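# Move the coaster can onto the turntable's orange spot

## Task

Pick up the can sitting on the coaster and set it upright on the turntable's orange spot, without disturbing the other cans already standing on the turntable; then open the gripper and pull the arm away.

## Robot and tools

Robot: two Doosan M1013 six-joint arms, left_arm and right_arm, each carrying a Robotiq 140 two-finger gripper. The fingers can fold at a hinge. Grip with the fingertip quarter of the pads for a firm squeeze; a part held nearer the palm may be held loosely or slip, and fingertips pushed into a surface fold without much resistance.

Frame: all hand positions, orientations and velocities are in the scene frame. Origin is at table-top height, halfway between the nominal arm bases. +z points up, +x points out over the table, and left_arm sits on the +y side (image left and right do not match these names). Calibrated bases: left_arm at (+0.044, +0.697, 0) m, right_arm at (+0.089, -0.638, 0) m, each turned very slightly about z. Printed hand poses may be off by a few centimetres, more at long reach. end_effector_position is the point between the pads when closed; fingertips extend roughly 33 mm past it at small openings, about 9 mm when fully open. The fingers point along the gripper's +z and close along its y.

Row layout (used by execute_actions and move): one flat list of 18 numbers, each in [-1, 1], always covering both arms. Numbers 1-6 are left_arm joint offsets in the order waist, shoulder, elbow, forearm roll, wrist pitch, wrist roll; numbers 7-9 are left gripper position, force_limit, speed; numbers 10-18 repeat this for right_arm. Joint numbers are scaled offsets, not angles: 1.0 equals 1.398 rad for waist and shoulder, 2.097 rad for elbow, 2.622 rad for the three wrist joints. They are counted from the Joint targets shown in the latest result, as they stood when the action (or move) started, so sending the same offset twice moves twice as far. Sending 0 for all six joints of an arm re-commands its present targets. Joint ranges: elbow -2.792 to 2.792 rad, all others -6.283 to 6.283 rad; an action pushing a joint more than 0.010 rad beyond its range is refused.

Gripper numbers are absolute commands, not offsets: position +1 is fully open (140 mm), about -0.8 brings pads together, -1 closes until blocked. force_limit from -1 to +1 sets pad force (roughly 14 N up to 58 N on narrow parts with slow close); speed -1 to +1 sets closing rate (about 30 to 250 mm/s), and faster closing grips harder. To keep a gripper unchanged, resend its previous three numbers; 0 is a real command.

execute_actions(actions, cameras): actions is a list of actions; each action is a list of up to 15 rows, one row per 1/30 s step, the last row held to fill 15 steps (0.5 s). An empty list just reports state and images. cameras picks images: cam_high, cam_low; omit for all, [] for none.

move(target, speed, blend, stop_force, zero, blocking, cameras): target is one 18-number row or a list of up to 15 rows; every row's offsets count from the same starting Joint targets, not chained. All joints travel together along joint paths, so the hand traces curves and nothing is avoided. speed is rad/s for the joint with the longest way (0.01 to 2, default 0.5). blend in rad rounds corners of a list. stop_force (10 to 80 N, both arms) ends an arm's path when it feels that much push against its motion; use a slow speed, give the same finger numbers in every row, and leave it out when moving away from a contact. zero (default true) resets the force baseline. blocking=false returns early but cannot be combined with stop_force. Result adds a move: line (done, off_target, moving, held, fault) plus the farthest lagging joint.

wait(seconds 0-10) lets time run; stop() brakes a running move; zoom_image(camera, region [x0,y0,x1,y1], at most 504x504 px) enlarges part of the latest image (images are 896x504); read_manual gives licence texts; finished_scene(scene) ends the scene for good.

Results: Joint positions, velocities, targets and torques per arm in joint order; end_effector pose and velocities; object_status per gripper: 0 moving, 1 blocked while opening, 2 blocked while closing (a grip), 3 reached target or pads met. position_measured is in counts: 3 open, 75 about 100 mm, 139 about 60 mm, 200 about 20 mm, 230 closed. Flange force and external joint torques estimate outside loads (with error). Notes like joint sent to its limit, joint command not followed (clearance check between arms), MOTOR HOT and fault lines matter.

Limits and hazards: joint speed caps and a 70 mm per-step hand jump limit mean big offsets span several actions. Contact torque at a joint's load limit (wrist joints 40.5 N m) or 144 N outside force stops that arm for 10 s; over-heating stops it 30-60 s. Arms are stiff, so commanding past a firm contact can fault. Avoid arm-to-arm collisions, knocking the turntable cans, dropping the can, releasing it while moving, slamming it down, or anything leaving the table. Verify object_status 2 before lifting, place the can upright and still, open, then retract.

Each tool is called after "Call:" as a command line: name --argument value for each argument, lists and objects as JSON in quotes; but a table of rows of numbers goes row by row, as --pt "numbers of a row", without its own name.

## Session

I'll start by looking at the scene.

Call:
execute_actions --actions '[]'

Scene clock: 0.00 s.
left_arm: end_effector_position=(+0.6788, -0.2304, +0.3339) position_measured=3 object_status=3 end_effector_quat_wxyz=(+0.037, +0.989, +0.020, +0.140) | right_arm: end_effector_position=(+0.3686, -0.8024, +0.2337) position_measured=3 object_status=3 end_effector_quat_wxyz=(-0.220, +0.838, +0.449, +0.217)
Joint positions: left_arm=[-1.032 0.993 0.285 0.212 1.662 0.509] | right_arm=[-1.101 -0.123 2.188 0.423 1.559 -0.609]
Joint velocities: within noise
Joint torques (N m): no reading
External joint torques (N m): no reading
Flange force (N): no reading
Joint targets: left_arm=[-1.032 0.993 0.285 0.212 1.662 0.509] | right_arm=[-1.101 -0.123 2.188 0.423 1.559 -0.609]
Tool commands: left_gripper/position=+1.0 left_gripper/force_limit=+1.0 left_gripper/speed=+1.0 right_gripper/position=+1.0 right_gripper/force_limit=+1.0 right_gripper/speed=+1.0

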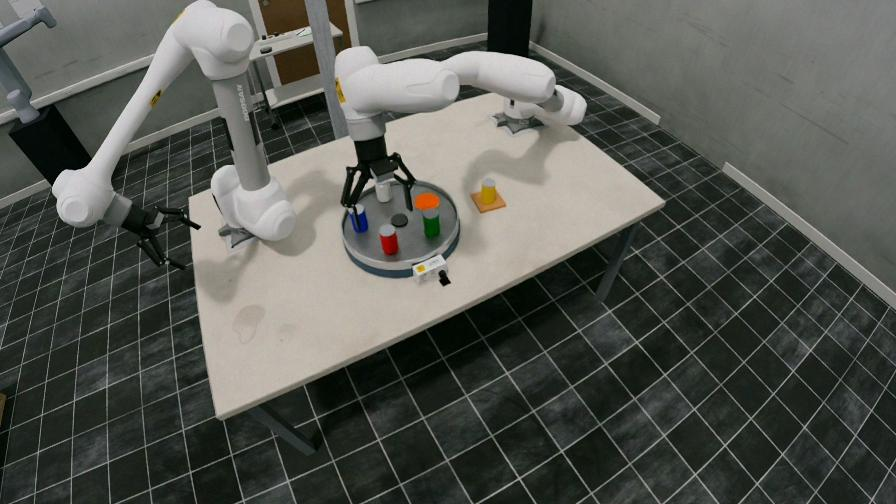

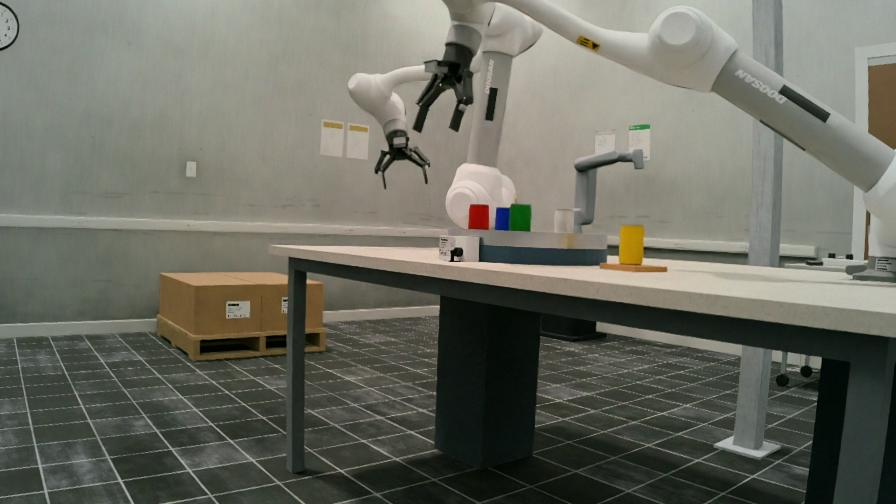

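Call:
zoom_image --camera "cam_high" --region '[320, 120, 540, 300]'

Call:
zoom_image --camera "cam_low" --region '[400, 150, 700, 290]'

Scaled by 2.291 from the camera's 896x504 image, which has a finer 1280x720 frame.

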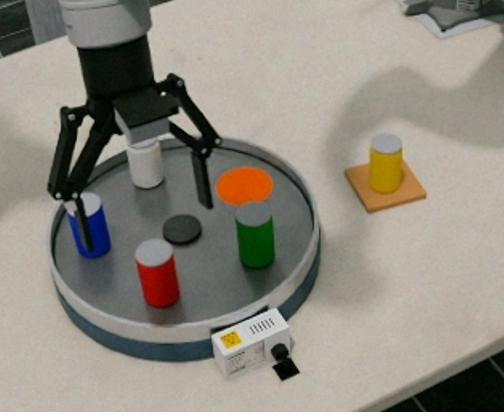

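Scaled by 1.680 from the camera's 896x504 image, which has a finer 1280x720 frame.

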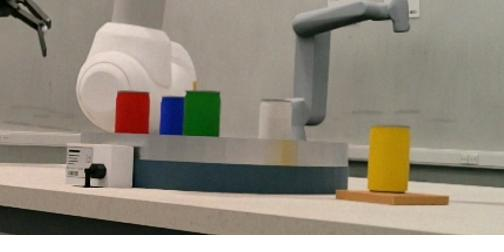

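Call:
wait --seconds 2 --cameras '["cam_high", "cam_low"]'

Call:
zoom_image --camera "cam_high" --region '[320, 120, 540, 300]'

Scene clock: 6.83 s.
left_arm: end_effector_position=(+0.6788, -0.2304, +0.3339) position_measured=3 object_status=3 end_effector_quat_wxyz=(+0.037, +0.989, +0.020, +0.140) | right_arm: end_effector_position=(+0.3686, -0.8024, +0.2337) position_measured=3 object_status=3 end_effector_quat_wxyz=(-0.220, +0.838, +0.449, +0.217)
Joint positions: left_arm=[-1.032 0.993 0.285 0.212 1.662 0.509] | right_arm=[-1.101 -0.123 2.188 0.423 1.559 -0.609]
Joint velocities: within noise
Joint torques (N m): left_arm=[1.12 -124.68 -38.47 4.8 -0.37 0.36] | right_arm=[1.98 -23.68 -38.74 4.65 1.39 0.63]
External joint torques (N m): left_arm=[-0.55 -3.88 -2.41 -0.13 -0.22 -0.36] | right_arm=[-1.99 -0.07 2.19 -0.19 -0.11 -0.64]
Flange force (N): left_arm=[0.0 0.0 0.0] | right_arm=[-5.6 -5.4 1.5]
Joint targets: left_arm=[-1.032 0.993 0.285 0.212 1.662 0.509] | right_arm=[-1.101 -0.123 2.188 0.423 1.559 -0.609]
Tool commands: left_gripper/position=+1.0 left_gripper/force_limit=+1.0 left_gripper/speed=+1.0 right_gripper/position=+1.0 right_gripper/force_limit=+1.0 right_gripper/speed=+1.0
wait: 2.00 s; at rest from the start

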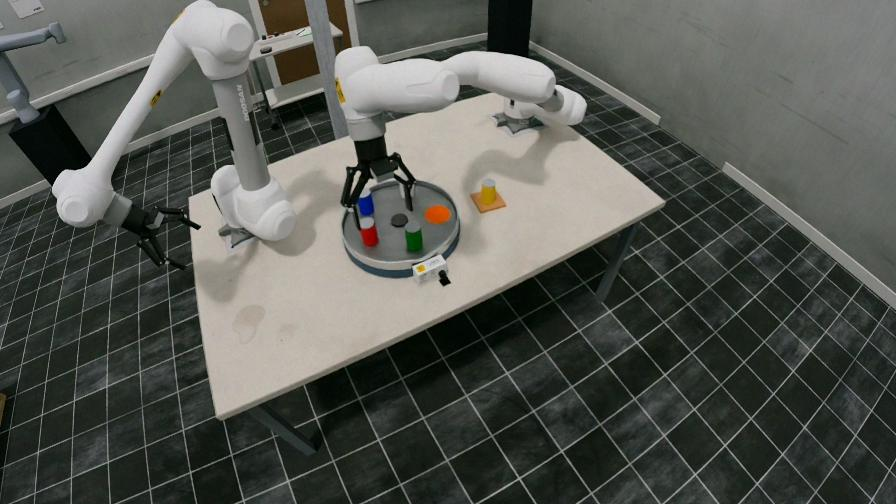

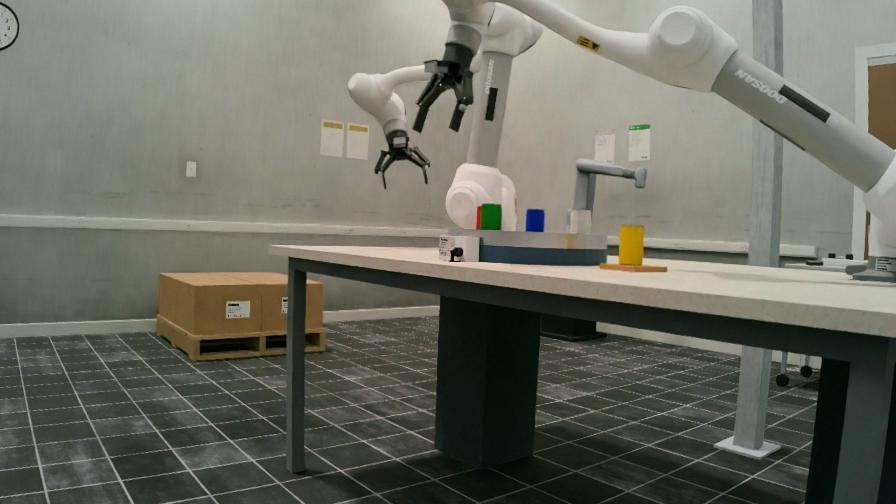

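Scaled by 2.291 from the camera's 896x504 image, which has a finer 1280x720 frame.

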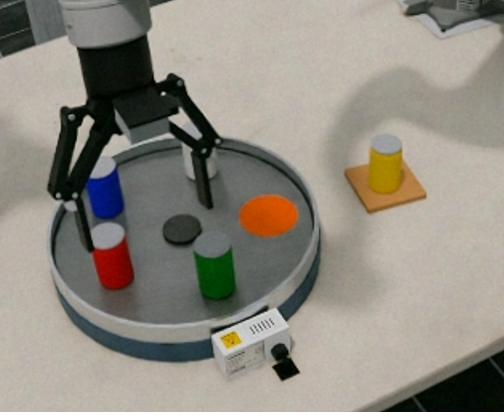

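Call:
zoom_image --camera "cam_low" --region '[380, 20, 560, 160]'

Call:
zoom_image --camera "cam_high" --region '[330, 130, 430, 240]'

Call:
zoom_image --camera "cam_low" --region '[430, 190, 680, 290]'

Scaled by 2.800 from the camera's 896x504 image, which has a finer 1280x720 frame.

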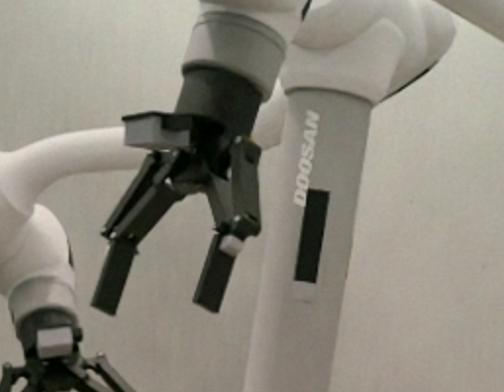

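Scaled by 4.582 from the camera's 896x504 image, which has a finer 1280x720 frame.

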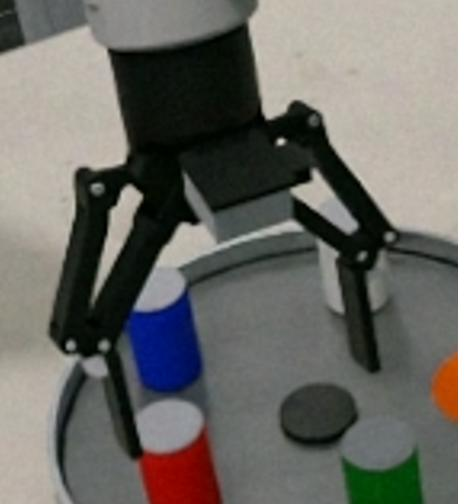

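Scaled by 2.016 from the camera's 896x504 image, which has a finer 1280x720 frame.

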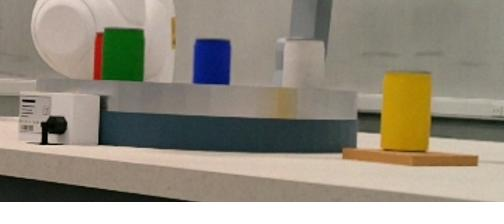

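Call:
wait --seconds 0.1 --cameras '["cam_high"]'

Call:
zoom_image --camera "cam_high" --region '[330, 170, 480, 290]'

Call:
wait --seconds 5 --cameras '["cam_high"]'

Call:
zoom_image --camera "cam_high" --region '[330, 170, 480, 290]'

Call:
wait --seconds 10 --cameras '["cam_high"]'

Call:
zoom_image --camera "cam_high" --region '[330, 170, 480, 290]'

Scene clock: 12.70 s.
left_arm: end_effector_position=(+0.6788, -0.2304, +0.3339) position_measured=3 object_status=3 end_effector_quat_wxyz=(+0.037, +0.989, +0.020, +0.140) | right_arm: end_effector_position=(+0.3686, -0.8024, +0.2337) position_measured=3 object_status=3 end_effector_quat_wxyz=(-0.220, +0.838, +0.449, +0.217)
Joint positions: left_arm=[-1.032 0.993 0.285 0.212 1.662 0.509] | right_arm=[-1.101 -0.123 2.188 0.423 1.559 -0.609]
Joint velocities: within noise
Joint torques (N m): left_arm=[1.17 -124.91 -38.51 4.75 -0.39 0.39] | right_arm=[1.85 -23.57 -38.68 4.64 1.44 0.64]
External joint torques (N m): left_arm=[-1.34 -3.19 -2.2 -0.12 -0.19 -0.39] | right_arm=[-1.82 -0.31 2.12 -0.18 -0.17 -0.64]
Flange force (N): left_arm=[0.0 0.0 0.0] | right_arm=[-5.1 -5.5 1.7]
Joint targets: left_arm=[-1.032 0.993 0.285 0.212 1.662 0.509] | right_arm=[-1.101 -0.123 2.188 0.423 1.559 -0.609]
Tool commands: left_gripper/position=+1.0 left_gripper/force_limit=+1.0 left_gripper/speed=+1.0 right_gripper/position=+1.0 right_gripper/force_limit=+1.0 right_gripper/speed=+1.0
wait: 0.10 s; at rest from the start
Images, in order (width x height): cam_high 896x504.

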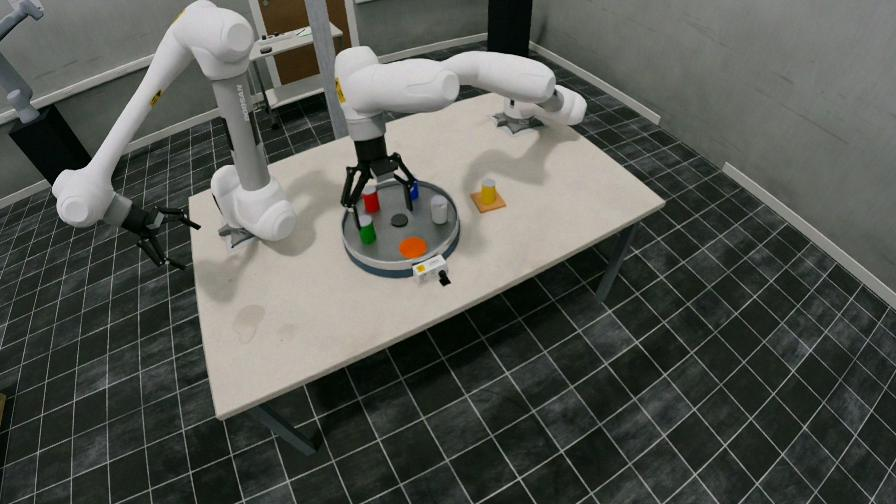

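Scaled by 3.360 from the camera's 896x504 image, which has a finer 1280x720 frame.

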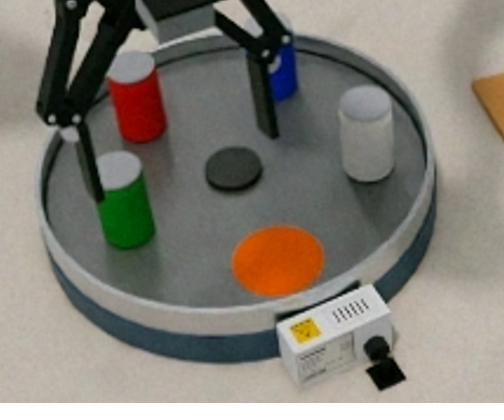

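Scene clock: 17.70 s.
left_arm: end_effector_position=(+0.6788, -0.2304, +0.3339) position_measured=3 object_status=3 end_effector_quat_wxyz=(+0.037, +0.989, +0.020, +0.140) | right_arm: end_effector_position=(+0.3686, -0.8024, +0.2337) position_measured=3 object_status=3 end_effector_quat_wxyz=(-0.220, +0.838, +0.449, +0.217)
Joint positions: left_arm=[-1.032 0.993 0.285 0.212 1.662 0.509] | right_arm=[-1.101 -0.123 2.188 0.423 1.559 -0.609]
Joint velocities: within noise
Joint torques (N m): left_arm=[1.3 -124.69 -38.48 4.74 -0.39 0.4] | right_arm=[2.09 -24.25 -38.8 4.64 1.43 0.6]
External joint torques (N m): left_arm=[-1.55 -3.94 -2.47 -0.08 -0.2 -0.4] | right_arm=[-2.08 0.4 2.29 -0.18 -0.15 -0.61]
Flange force (N): left_arm=[0.0 0.0 0.0] | right_arm=[-6.2 -4.8 1.7]
Joint targets: left_arm=[-1.032 0.993 0.285 0.212 1.662 0.509] | right_arm=[-1.101 -0.123 2.188 0.423 1.559 -0.609]
Tool commands: left_gripper/position=+1.0 left_gripper/force_limit=+1.0 left_gripper/speed=+1.0 right_gripper/position=+1.0 right_gripper/force_limit=+1.0 right_gripper/speed=+1.0
wait: 5.00 s; at rest by 0.17 s
Images, in order (width x height): cam_high 896x504.

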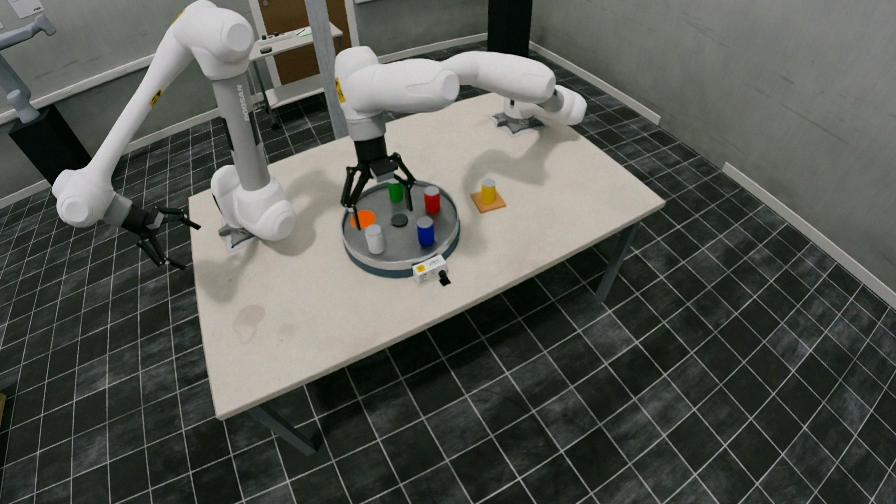

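Scaled by 3.360 from the camera's 896x504 image, which has a finer 1280x720 frame.

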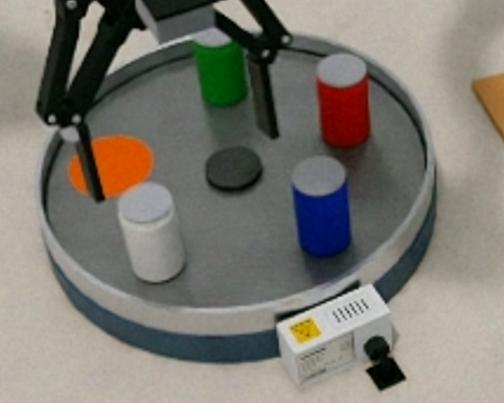

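Scene clock: 27.70 s.
left_arm: end_effector_position=(+0.6788, -0.2304, +0.3339) position_measured=3 object_status=3 end_effector_quat_wxyz=(+0.037, +0.989, +0.020, +0.140) | right_arm: end_effector_position=(+0.3686, -0.8024, +0.2337) position_measured=3 object_status=3 end_effector_quat_wxyz=(-0.220, +0.838, +0.449, +0.217)
Joint positions: left_arm=[-1.032 0.993 0.285 0.212 1.662 0.509] | right_arm=[-1.101 -0.123 2.188 0.423 1.559 -0.609]
Joint velocities: within noise
Joint torques (N m): left_arm=[1.1 -124.91 -38.51 4.76 -0.4 0.37] | right_arm=[2.08 -23.72 -38.76 4.67 1.44 0.65]
External joint torques (N m): left_arm=[-0.94 -3.61 -2.34 -0.1 -0.17 -0.37] | right_arm=[-2.13 -0.08 2.22 -0.21 -0.17 -0.66]
Flange force (N): left_arm=[0.0 0.0 0.0] | right_arm=[-6.0 -5.6 1.5]
Joint targets: left_arm=[-1.032 0.993 0.285 0.212 1.662 0.509] | right_arm=[-1.101 -0.123 2.188 0.423 1.559 -0.609]
Tool commands: left_gripper/position=+1.0 left_gripper/force_limit=+1.0 left_gripper/speed=+1.0 right_gripper/position=+1.0 right_gripper/force_limit=+1.0 right_gripper/speed=+1.0
wait: 10.00 s; at rest by 0.17 s
Images, in order (width x height): cam_high 896x504.

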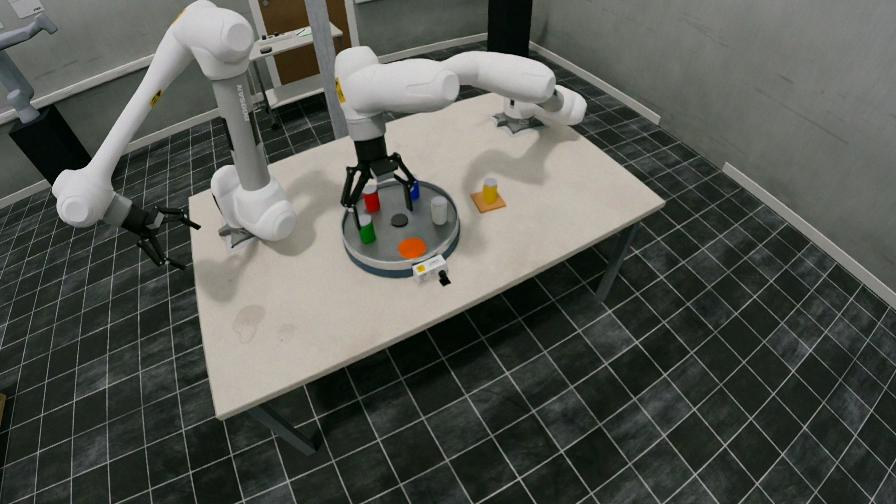

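Scaled by 3.360 from the camera's 896x504 image, which has a finer 1280x720 frame.

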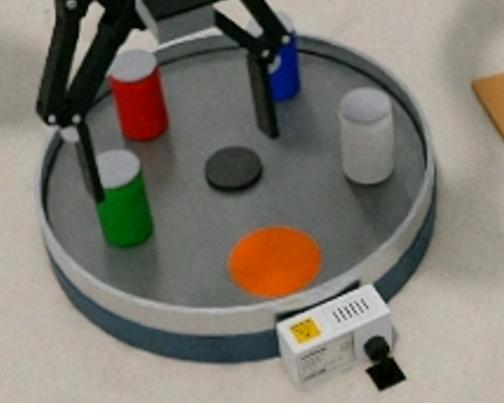

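Call:
move --target '[0.14735, -0.55987, 0.71168, -0.08085, -0.19375, -0.19413, 1.0, 1.0, 1.0, 0, 0, 0, 0, 0, 0, 1.0, 1.0, 1.0]' --speed 1.0

Call:
zoom_image --camera "cam_high" --region '[430, 110, 560, 230]'

Call:
zoom_image --camera "cam_low" --region '[540, 120, 720, 290]'

Scene clock: 40.67 s.
left_arm: end_effector_position=(+0.4892, +0.2355, +0.1999) position_measured=3 object_status=3 end_effector_quat_wxyz=(+0.000, +0.937, +0.349, +0.000) | right_arm: end_effector_position=(+0.3686, -0.8024, +0.2337) position_measured=3 object_status=3 end_effector_quat_wxyz=(-0.220, +0.838, +0.449, +0.217)
Joint positions: left_arm=[-0.826 0.21 1.778 0 1.154 0] | right_arm=[-1.101 -0.123 2.188 0.423 1.559 -0.609]
Joint velocities: within noise
Joint torques (N m): left_arm=[1.32 -59.24 -37.08 4.16 0.21 0.36] | right_arm=[2.31 -23.46 -38.71 4.63 1.41 0.63]
External joint torques (N m): left_arm=[-1.44 -1.44 -1.94 -0.11 -0.24 -0.36] | right_arm=[-2.32 -0.33 2.18 -0.17 -0.14 -0.64]
Flange force (N): left_arm=[-2.7 1.4 -2.7] | right_arm=[-5.9 -6.2 1.2]
Joint targets: left_arm=[-0.826 0.210 1.778 0.000 1.154 0.000] | right_arm=[-1.101 -0.123 2.188 0.423 1.559 -0.609]
move: done

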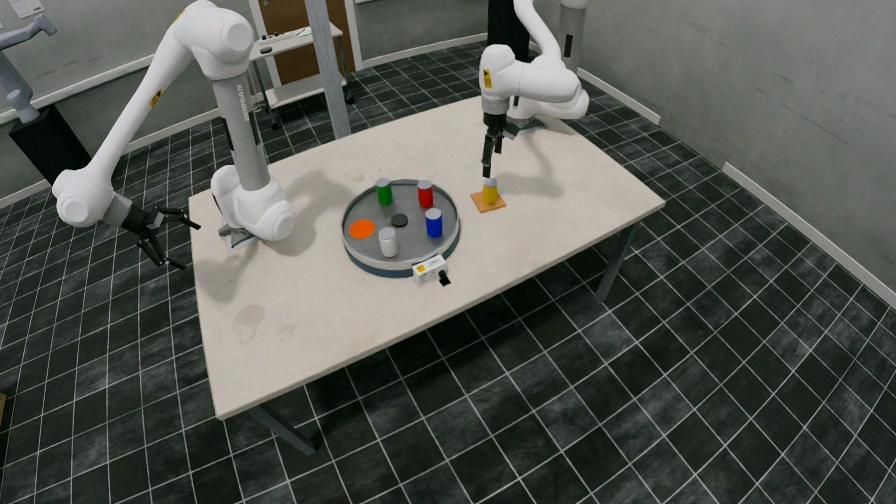

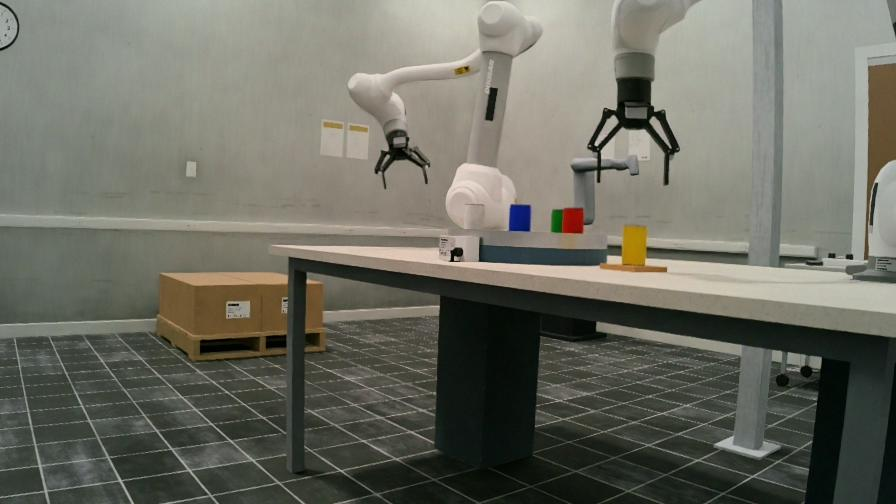

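Scaled by 3.877 from the camera's 896x504 image, which has a finer 1280x720 frame.

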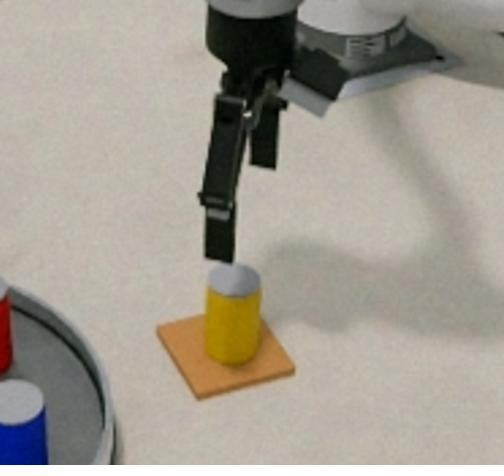

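Scaled by 2.800 from the camera's 896x504 image, which has a finer 1280x720 frame.

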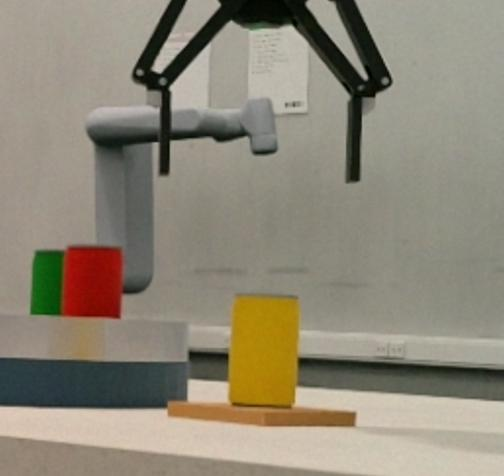

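Call:
move --target '[-0.005844, 0.02597, 0.03324, 0, -0.04051, 0, 0.36, -1.0, 0.0, 0, 0, 0, 0, 0, 0, 1.0, 1.0, 1.0]' --speed 0.2

Call:
zoom_image --camera "cam_high" --region '[450, 130, 530, 220]'

Call:
zoom_image --camera "cam_low" --region '[580, 160, 690, 280]'

Scene clock: 46.63 s.
left_arm: end_effector_position=(+0.4822, +0.2356, +0.1421) position_measured=84 object_status=3 end_effector_quat_wxyz=(+0.000, +0.938, +0.345, +0.000) | right_arm: end_effector_position=(+0.3686, -0.8024, +0.2337) position_measured=3 object_status=3 end_effector_quat_wxyz=(-0.220, +0.838, +0.449, +0.217)
Joint positions: left_arm=[-0.835 0.246 1.848 0 1.047 0] | right_arm=[-1.101 -0.123 2.188 0.423 1.559 -0.609]
Joint velocities: within noise
Joint torques (N m): left_arm=[1.12 -61.38 -34.49 3.9 0.21 0.36] | right_arm=[2.11 -24.06 -38.69 4.66 1.4 0.62]
External joint torques (N m): left_arm=[-0.95 -0.93 -2.13 -0.09 -0.21 -0.36] | right_arm=[-2.12 0.17 2.15 -0.19 -0.12 -0.63]
Flange force (N): left_arm=[-1.9 2.6 -2.5] | right_arm=[-6.1 -5.1 1.4]
Joint targets: left_arm=[-0.835 0.246 1.848 0.000 1.047 0.000] | right_arm=[-1.101 -0.123 2.188 0.423 1.559 -0.609]
move: done

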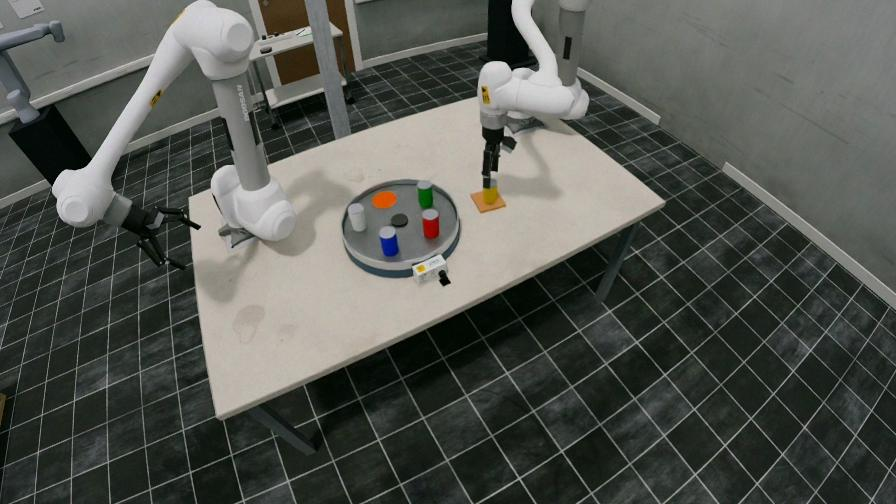

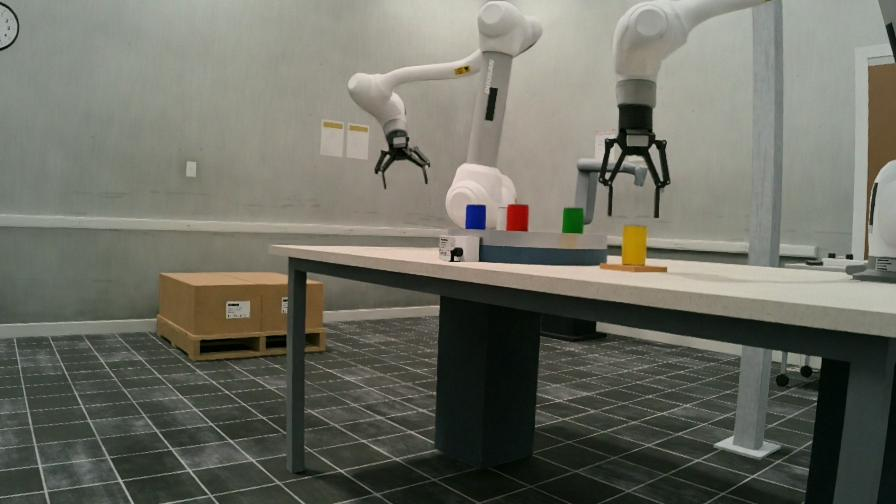

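Scaled by 5.600 from the camera's 896x504 image, which has a finer 1280x720 frame.

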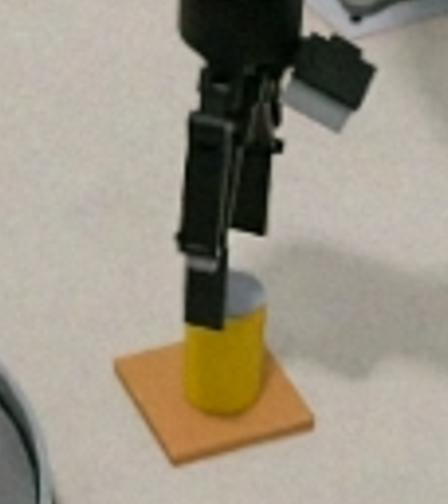

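Scaled by 4.200 from the camera's 896x504 image, which has a finer 1280x720 frame.

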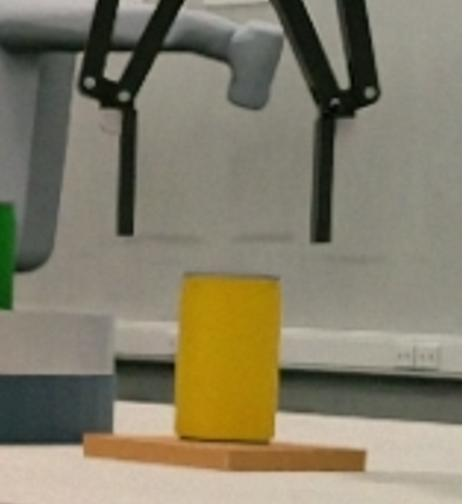

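Call:
move --target '[-0.00322, 0.014009, 0.018647, 0, -0.022382, 0, 0.36, -1.0, 0.0, 0, 0, 0, 0, 0, 0, 1.0, 1.0, 1.0]' --speed 0.1

Call:
zoom_image --camera "cam_high" --region '[450, 130, 530, 220]'

Call:
zoom_image --camera "cam_low" --region '[580, 160, 690, 280]'

Scene clock: 50.83 s.
left_arm: end_effector_position=(+0.4766, +0.2378, +0.1110) position_measured=84 object_status=3 end_effector_quat_wxyz=(+0.000, +0.939, +0.343, +0.000) | right_arm: end_effector_position=(+0.3686, -0.8024, +0.2337) position_measured=3 object_status=3 end_effector_quat_wxyz=(-0.220, +0.838, +0.449, +0.217)
Joint positions: left_arm=[-0.839 0.266 1.887 0 0.989 0] | right_arm=[-1.101 -0.123 2.188 0.423 1.559 -0.609]
Joint velocities: within noise
Joint torques (N m): left_arm=[1.43 -62.06 -33.2 3.79 0.14 0.38] | right_arm=[2.3 -23.76 -38.64 4.63 1.4 0.63]
External joint torques (N m): left_arm=[-1.36 -0.9 -2.08 -0.13 -0.13 -0.38] | right_arm=[-2.24 -0.17 2.13 -0.18 -0.13 -0.64]
Flange force (N): left_arm=[-2.6 2.6 -2.4] | right_arm=[-5.9 -5.8 1.2]
Joint targets: left_arm=[-0.839 0.266 1.887 0.000 0.989 0.000] | right_arm=[-1.101 -0.123 2.188 0.423 1.559 -0.609]
move: done

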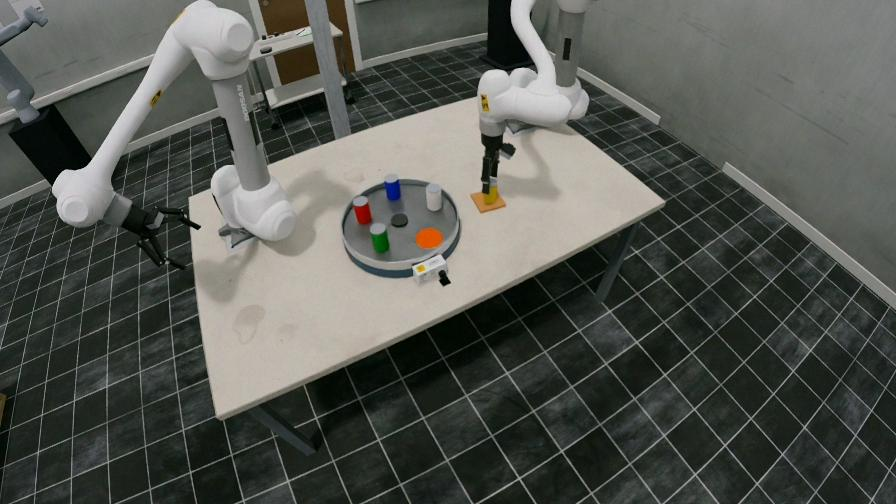

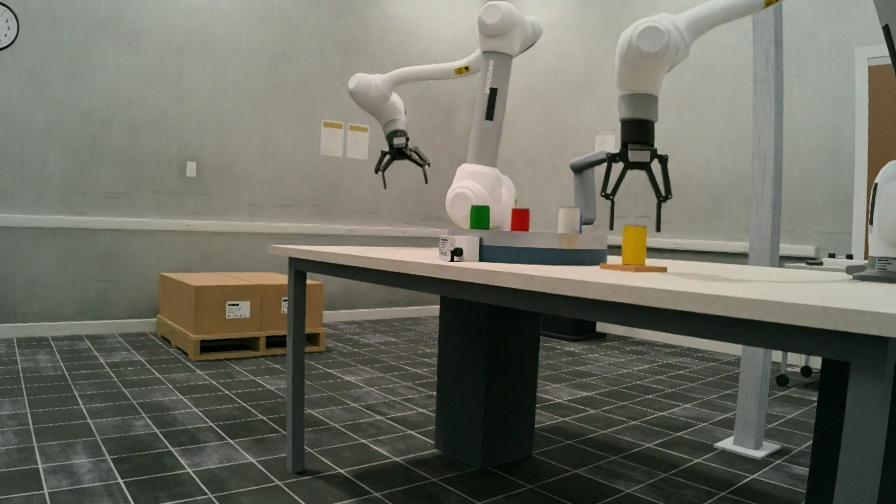

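Scaled by 5.600 from the camera's 896x504 image, which has a finer 1280x720 frame.

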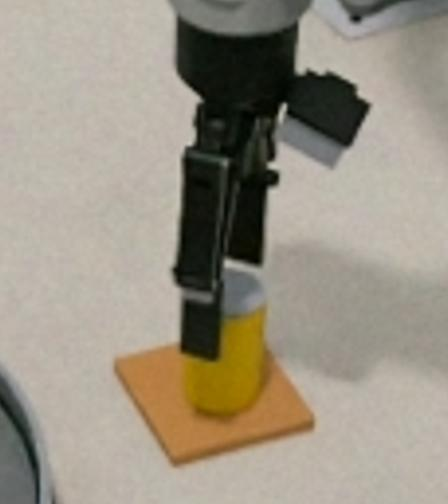

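Scaled by 4.200 from the camera's 896x504 image, which has a finer 1280x720 frame.

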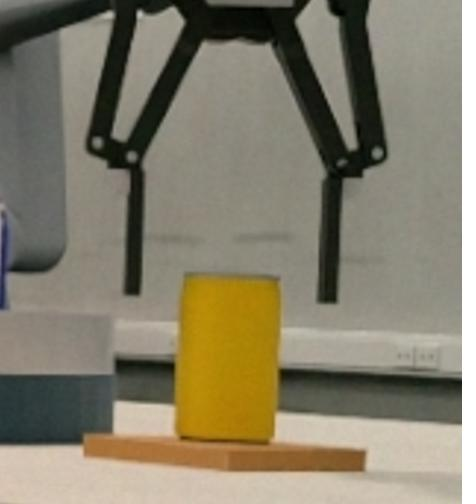

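Call:
move --target '[0, 0, 0, 0, 0, 0, -1.0, 0.0, -1.0, 0, 0, 0, 0, 0, 0, 1.0, 1.0, 1.0]'

Call:
zoom_image --camera "cam_low" --region '[580, 160, 690, 280]'

Call:
zoom_image --camera "cam_high" --region '[450, 130, 530, 220]'

Scene clock: 53.53 s.
left_arm: end_effector_position=(+0.4766, +0.2378, +0.1110) position_measured=156 object_status=2 end_effector_quat_wxyz=(+0.000, +0.939, +0.343, +0.000) | right_arm: end_effector_position=(+0.3686, -0.8024, +0.2337) position_measured=3 object_status=3 end_effector_quat_wxyz=(-0.220, +0.838, +0.449, +0.217)
Joint positions: left_arm=[-0.839 0.266 1.887 0 0.989 0] | right_arm=[-1.101 -0.123 2.188 0.423 1.559 -0.609]
Joint velocities: within noise
Joint torques (N m): left_arm=[1.21 -50.9 -26.2 3.76 -0.68 0.37] | right_arm=[1.98 -23.69 -38.74 4.64 1.43 0.62]
External joint torques (N m): left_arm=[-1.25 -11.95 -9.21 -0.08 0.67 -0.37] | right_arm=[-1.93 -0.25 2.22 -0.18 -0.15 -0.63]
Flange force (N): left_arm=[-2.5 1.0 -20.5] | right_arm=[-5.3 -5.6 1.7]
Joint targets: left_arm=[-0.839 0.266 1.887 0.000 0.989 0.000] | right_arm=[-1.101 -0.123 2.188 0.423 1.559 -0.609]
move: done

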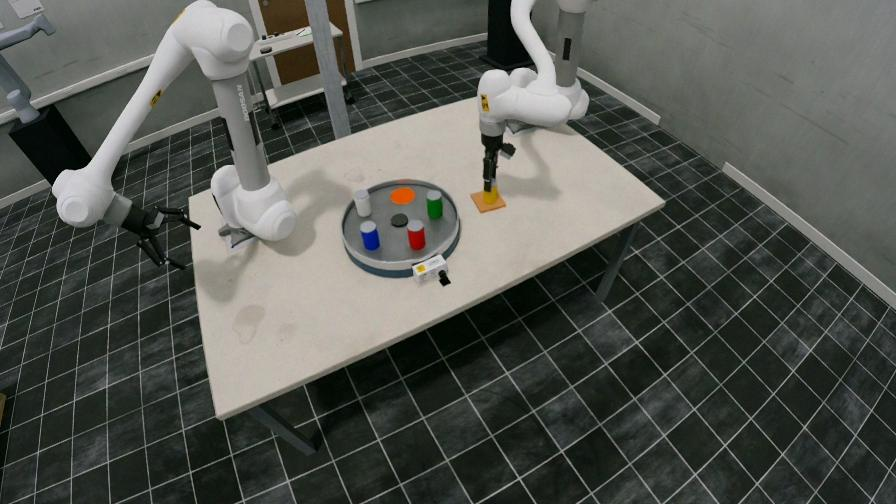

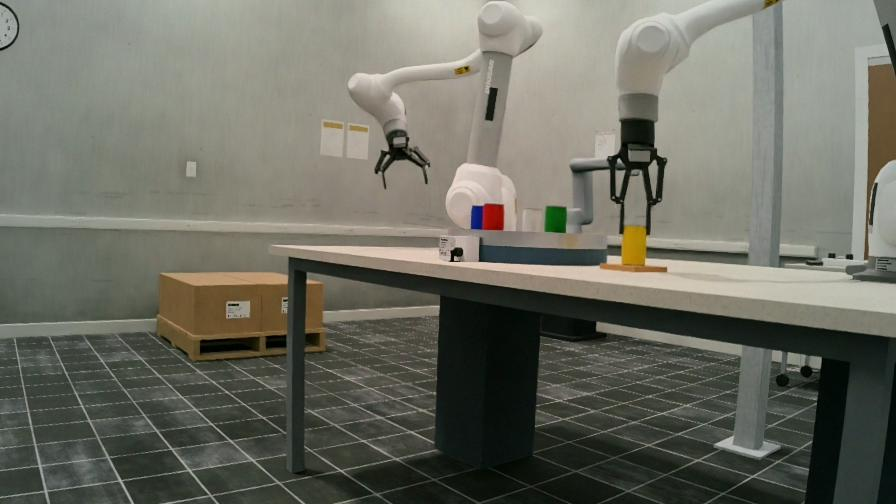

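Scaled by 4.200 from the camera's 896x504 image, which has a finer 1280x720 frame.

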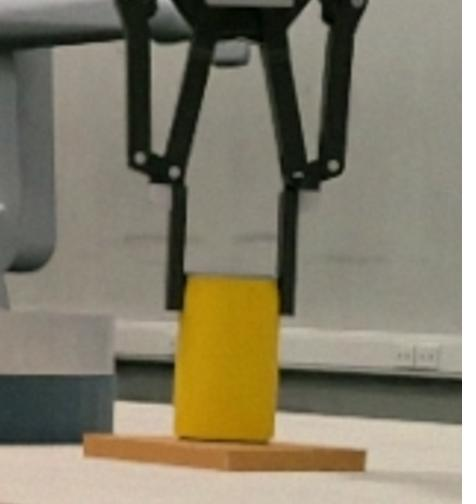

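Scaled by 5.600 from the camera's 896x504 image, which has a finer 1280x720 frame.

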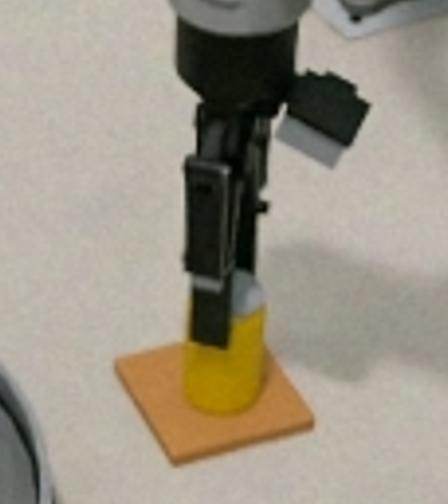

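Call:
move --target '[0, -0.07304, -0.070878, 0, 0.09563, 0, -1.0, 0.0, -1.0, 0, 0, 0, 0, 0, 0, 1.0, 1.0, 1.0]' --speed 0.2

Call:
zoom_image --camera "cam_low" --region '[560, 100, 700, 280]'

Call:
zoom_image --camera "cam_high" --region '[430, 100, 540, 220]'

Scene clock: 61.13 s.
left_arm: end_effector_position=(+0.4765, +0.2380, +0.2500) position_measured=156 object_status=2 end_effector_quat_wxyz=(+0.000, +0.939, +0.343, +0.000) | right_arm: end_effector_position=(+0.3686, -0.8024, +0.2337) position_measured=3 object_status=3 end_effector_quat_wxyz=(-0.220, +0.838, +0.449, +0.217)
Joint positions: left_arm=[-0.839 0.164 1.738 0 1.239 0] | right_arm=[-1.101 -0.123 2.188 0.423 1.559 -0.609]
Joint velocities: within noise
Joint torques (N m): left_arm=[1.21 -57.29 -38.73 4.23 0.26 0.42] | right_arm=[2.18 -23.87 -38.66 4.6 1.45 0.64]
External joint torques (N m): left_arm=[-1.12 0.03 -1.48 -0.05 -0.28 -0.42] | right_arm=[-2.14 -0.11 2.17 -0.15 -0.18 -0.65]
Flange force (N): left_arm=[-2.3 2.7 -1.3] | right_arm=[-5.9 -5.6 1.5]
Joint targets: left_arm=[-0.839 0.164 1.738 0.000 1.239 0.000] | right_arm=[-1.101 -0.123 2.188 0.423 1.559 -0.609]
move: done

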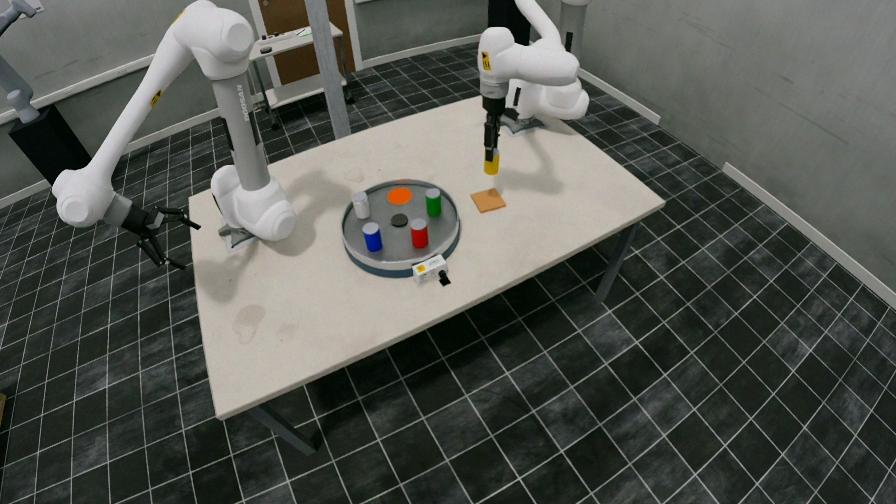

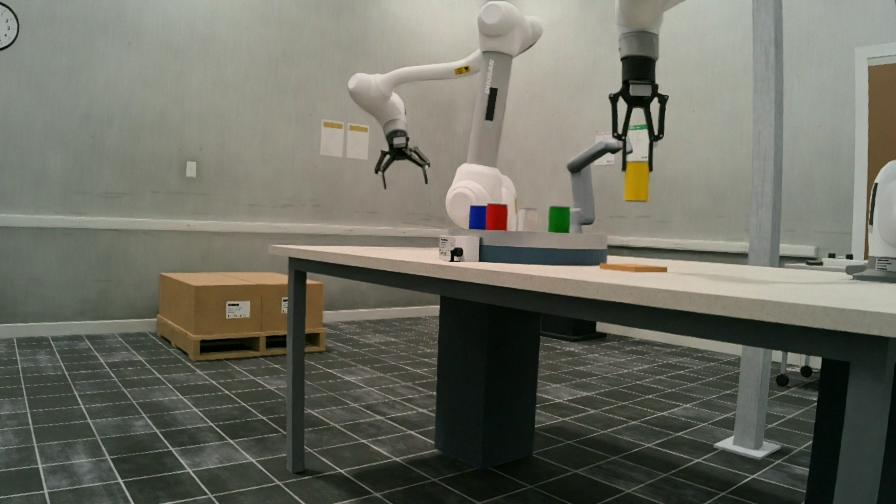

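Scaled by 2.800 from the camera's 896x504 image, which has a finer 1280x720 frame.

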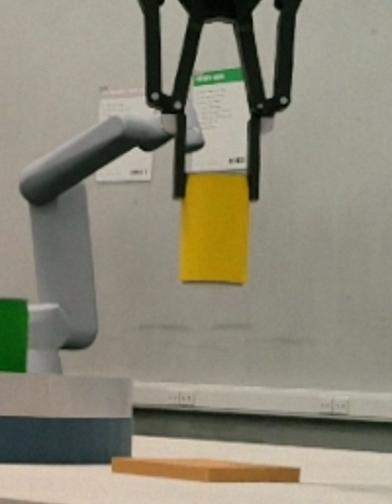

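Scaled by 4.200 from the camera's 896x504 image, which has a finer 1280x720 frame.

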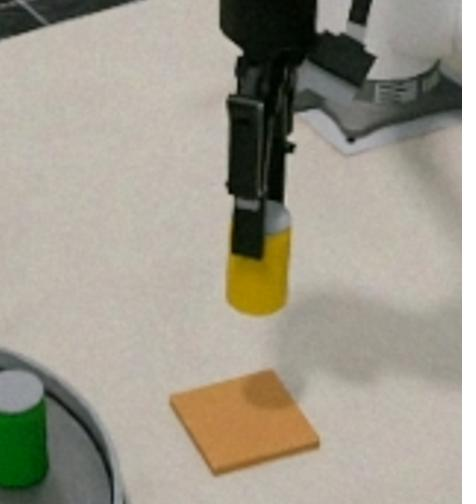

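Call:
move --target '[-0.201574, 0.16244, -0.164568, 0, 0.045006, 0, -1.0, 0.0, -1.0, 0, 0, 0, 0, 0, 0, 1.0, 1.0, 1.0]' --speed 0.25

Call:
zoom_image --camera "cam_low" --region '[440, 120, 620, 280]'

Call:
zoom_image --camera "cam_high" --region '[330, 120, 480, 290]'

Scene clock: 63.70 s.
left_arm: end_effector_position=(+0.3939, -0.0038, +0.2751) position_measured=156 object_status=2 end_effector_quat_wxyz=(+0.000, +0.978, +0.208, +0.000) | right_arm: end_effector_position=(+0.3686, -0.8024, +0.2337) position_measured=3 object_status=3 end_effector_quat_wxyz=(-0.220, +0.838, +0.449, +0.217)
Joint positions: left_arm=[-1.121 0.391 1.393 0 1.357 0] | right_arm=[-1.101 -0.123 2.188 0.423 1.559 -0.609]
Joint velocities: within noise
Joint torques (N m): left_arm=[0.12 -80.95 -39.92 4.39 0.25 0.39] | right_arm=[2.16 -23.74 -38.74 4.62 1.41 0.63]
External joint torques (N m): left_arm=[0.1 -0.73 -1.72 -0.06 -0.27 -0.39] | right_arm=[-2.16 -0.24 2.19 -0.16 -0.14 -0.64]
Flange force (N): left_arm=[-0.3 2.6 -2.1] | right_arm=[-5.7 -5.9 1.4]
Joint targets: left_arm=[-1.121 0.391 1.393 0.000 1.357 0.000] | right_arm=[-1.101 -0.123 2.188 0.423 1.559 -0.609]
move: done

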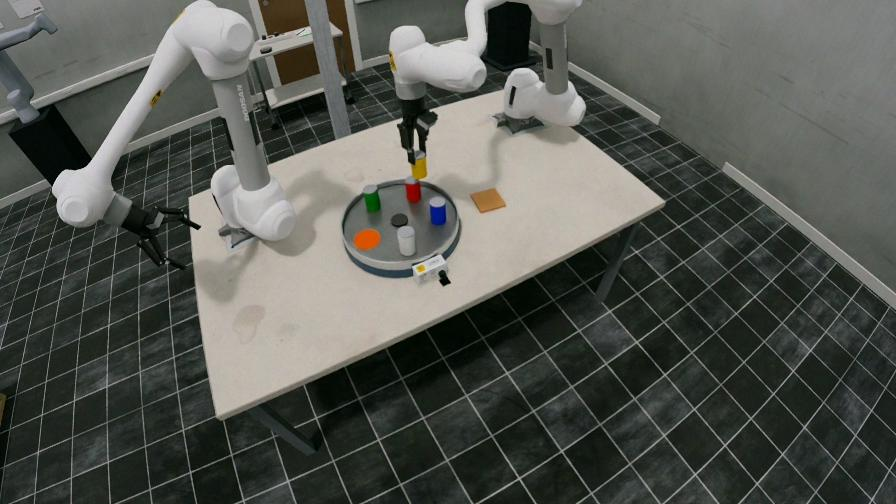

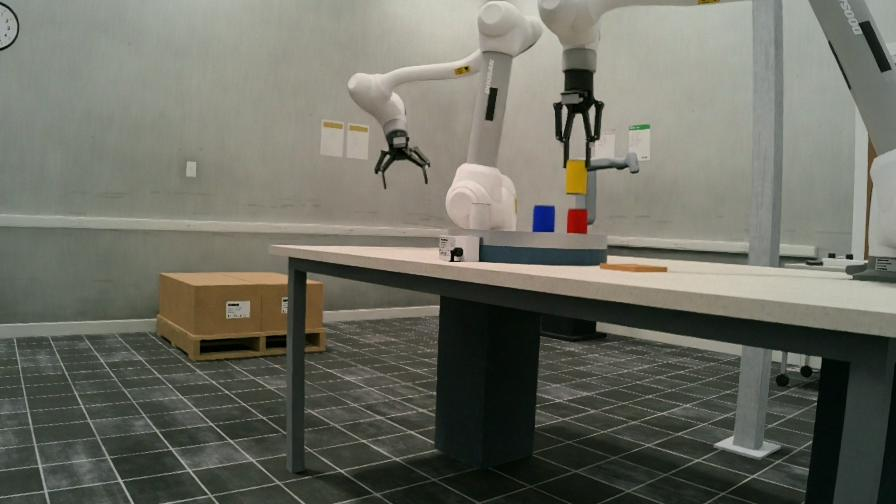

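Scaled by 2.800 from the camera's 896x504 image, which has a finer 1280x720 frame.

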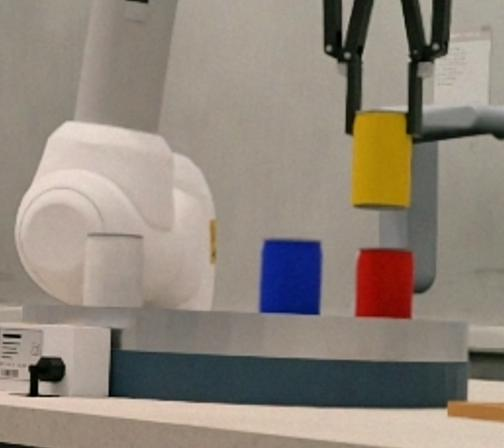

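Scaled by 2.965 from the camera's 896x504 image, which has a finer 1280x720 frame.

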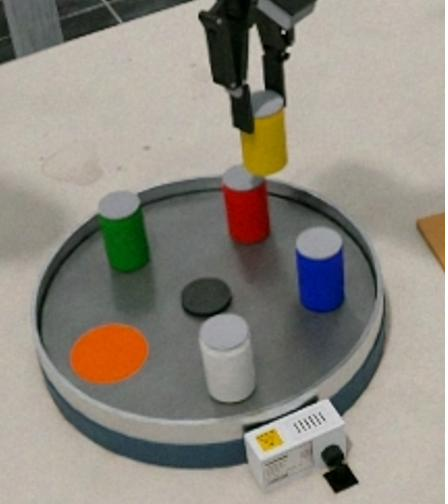

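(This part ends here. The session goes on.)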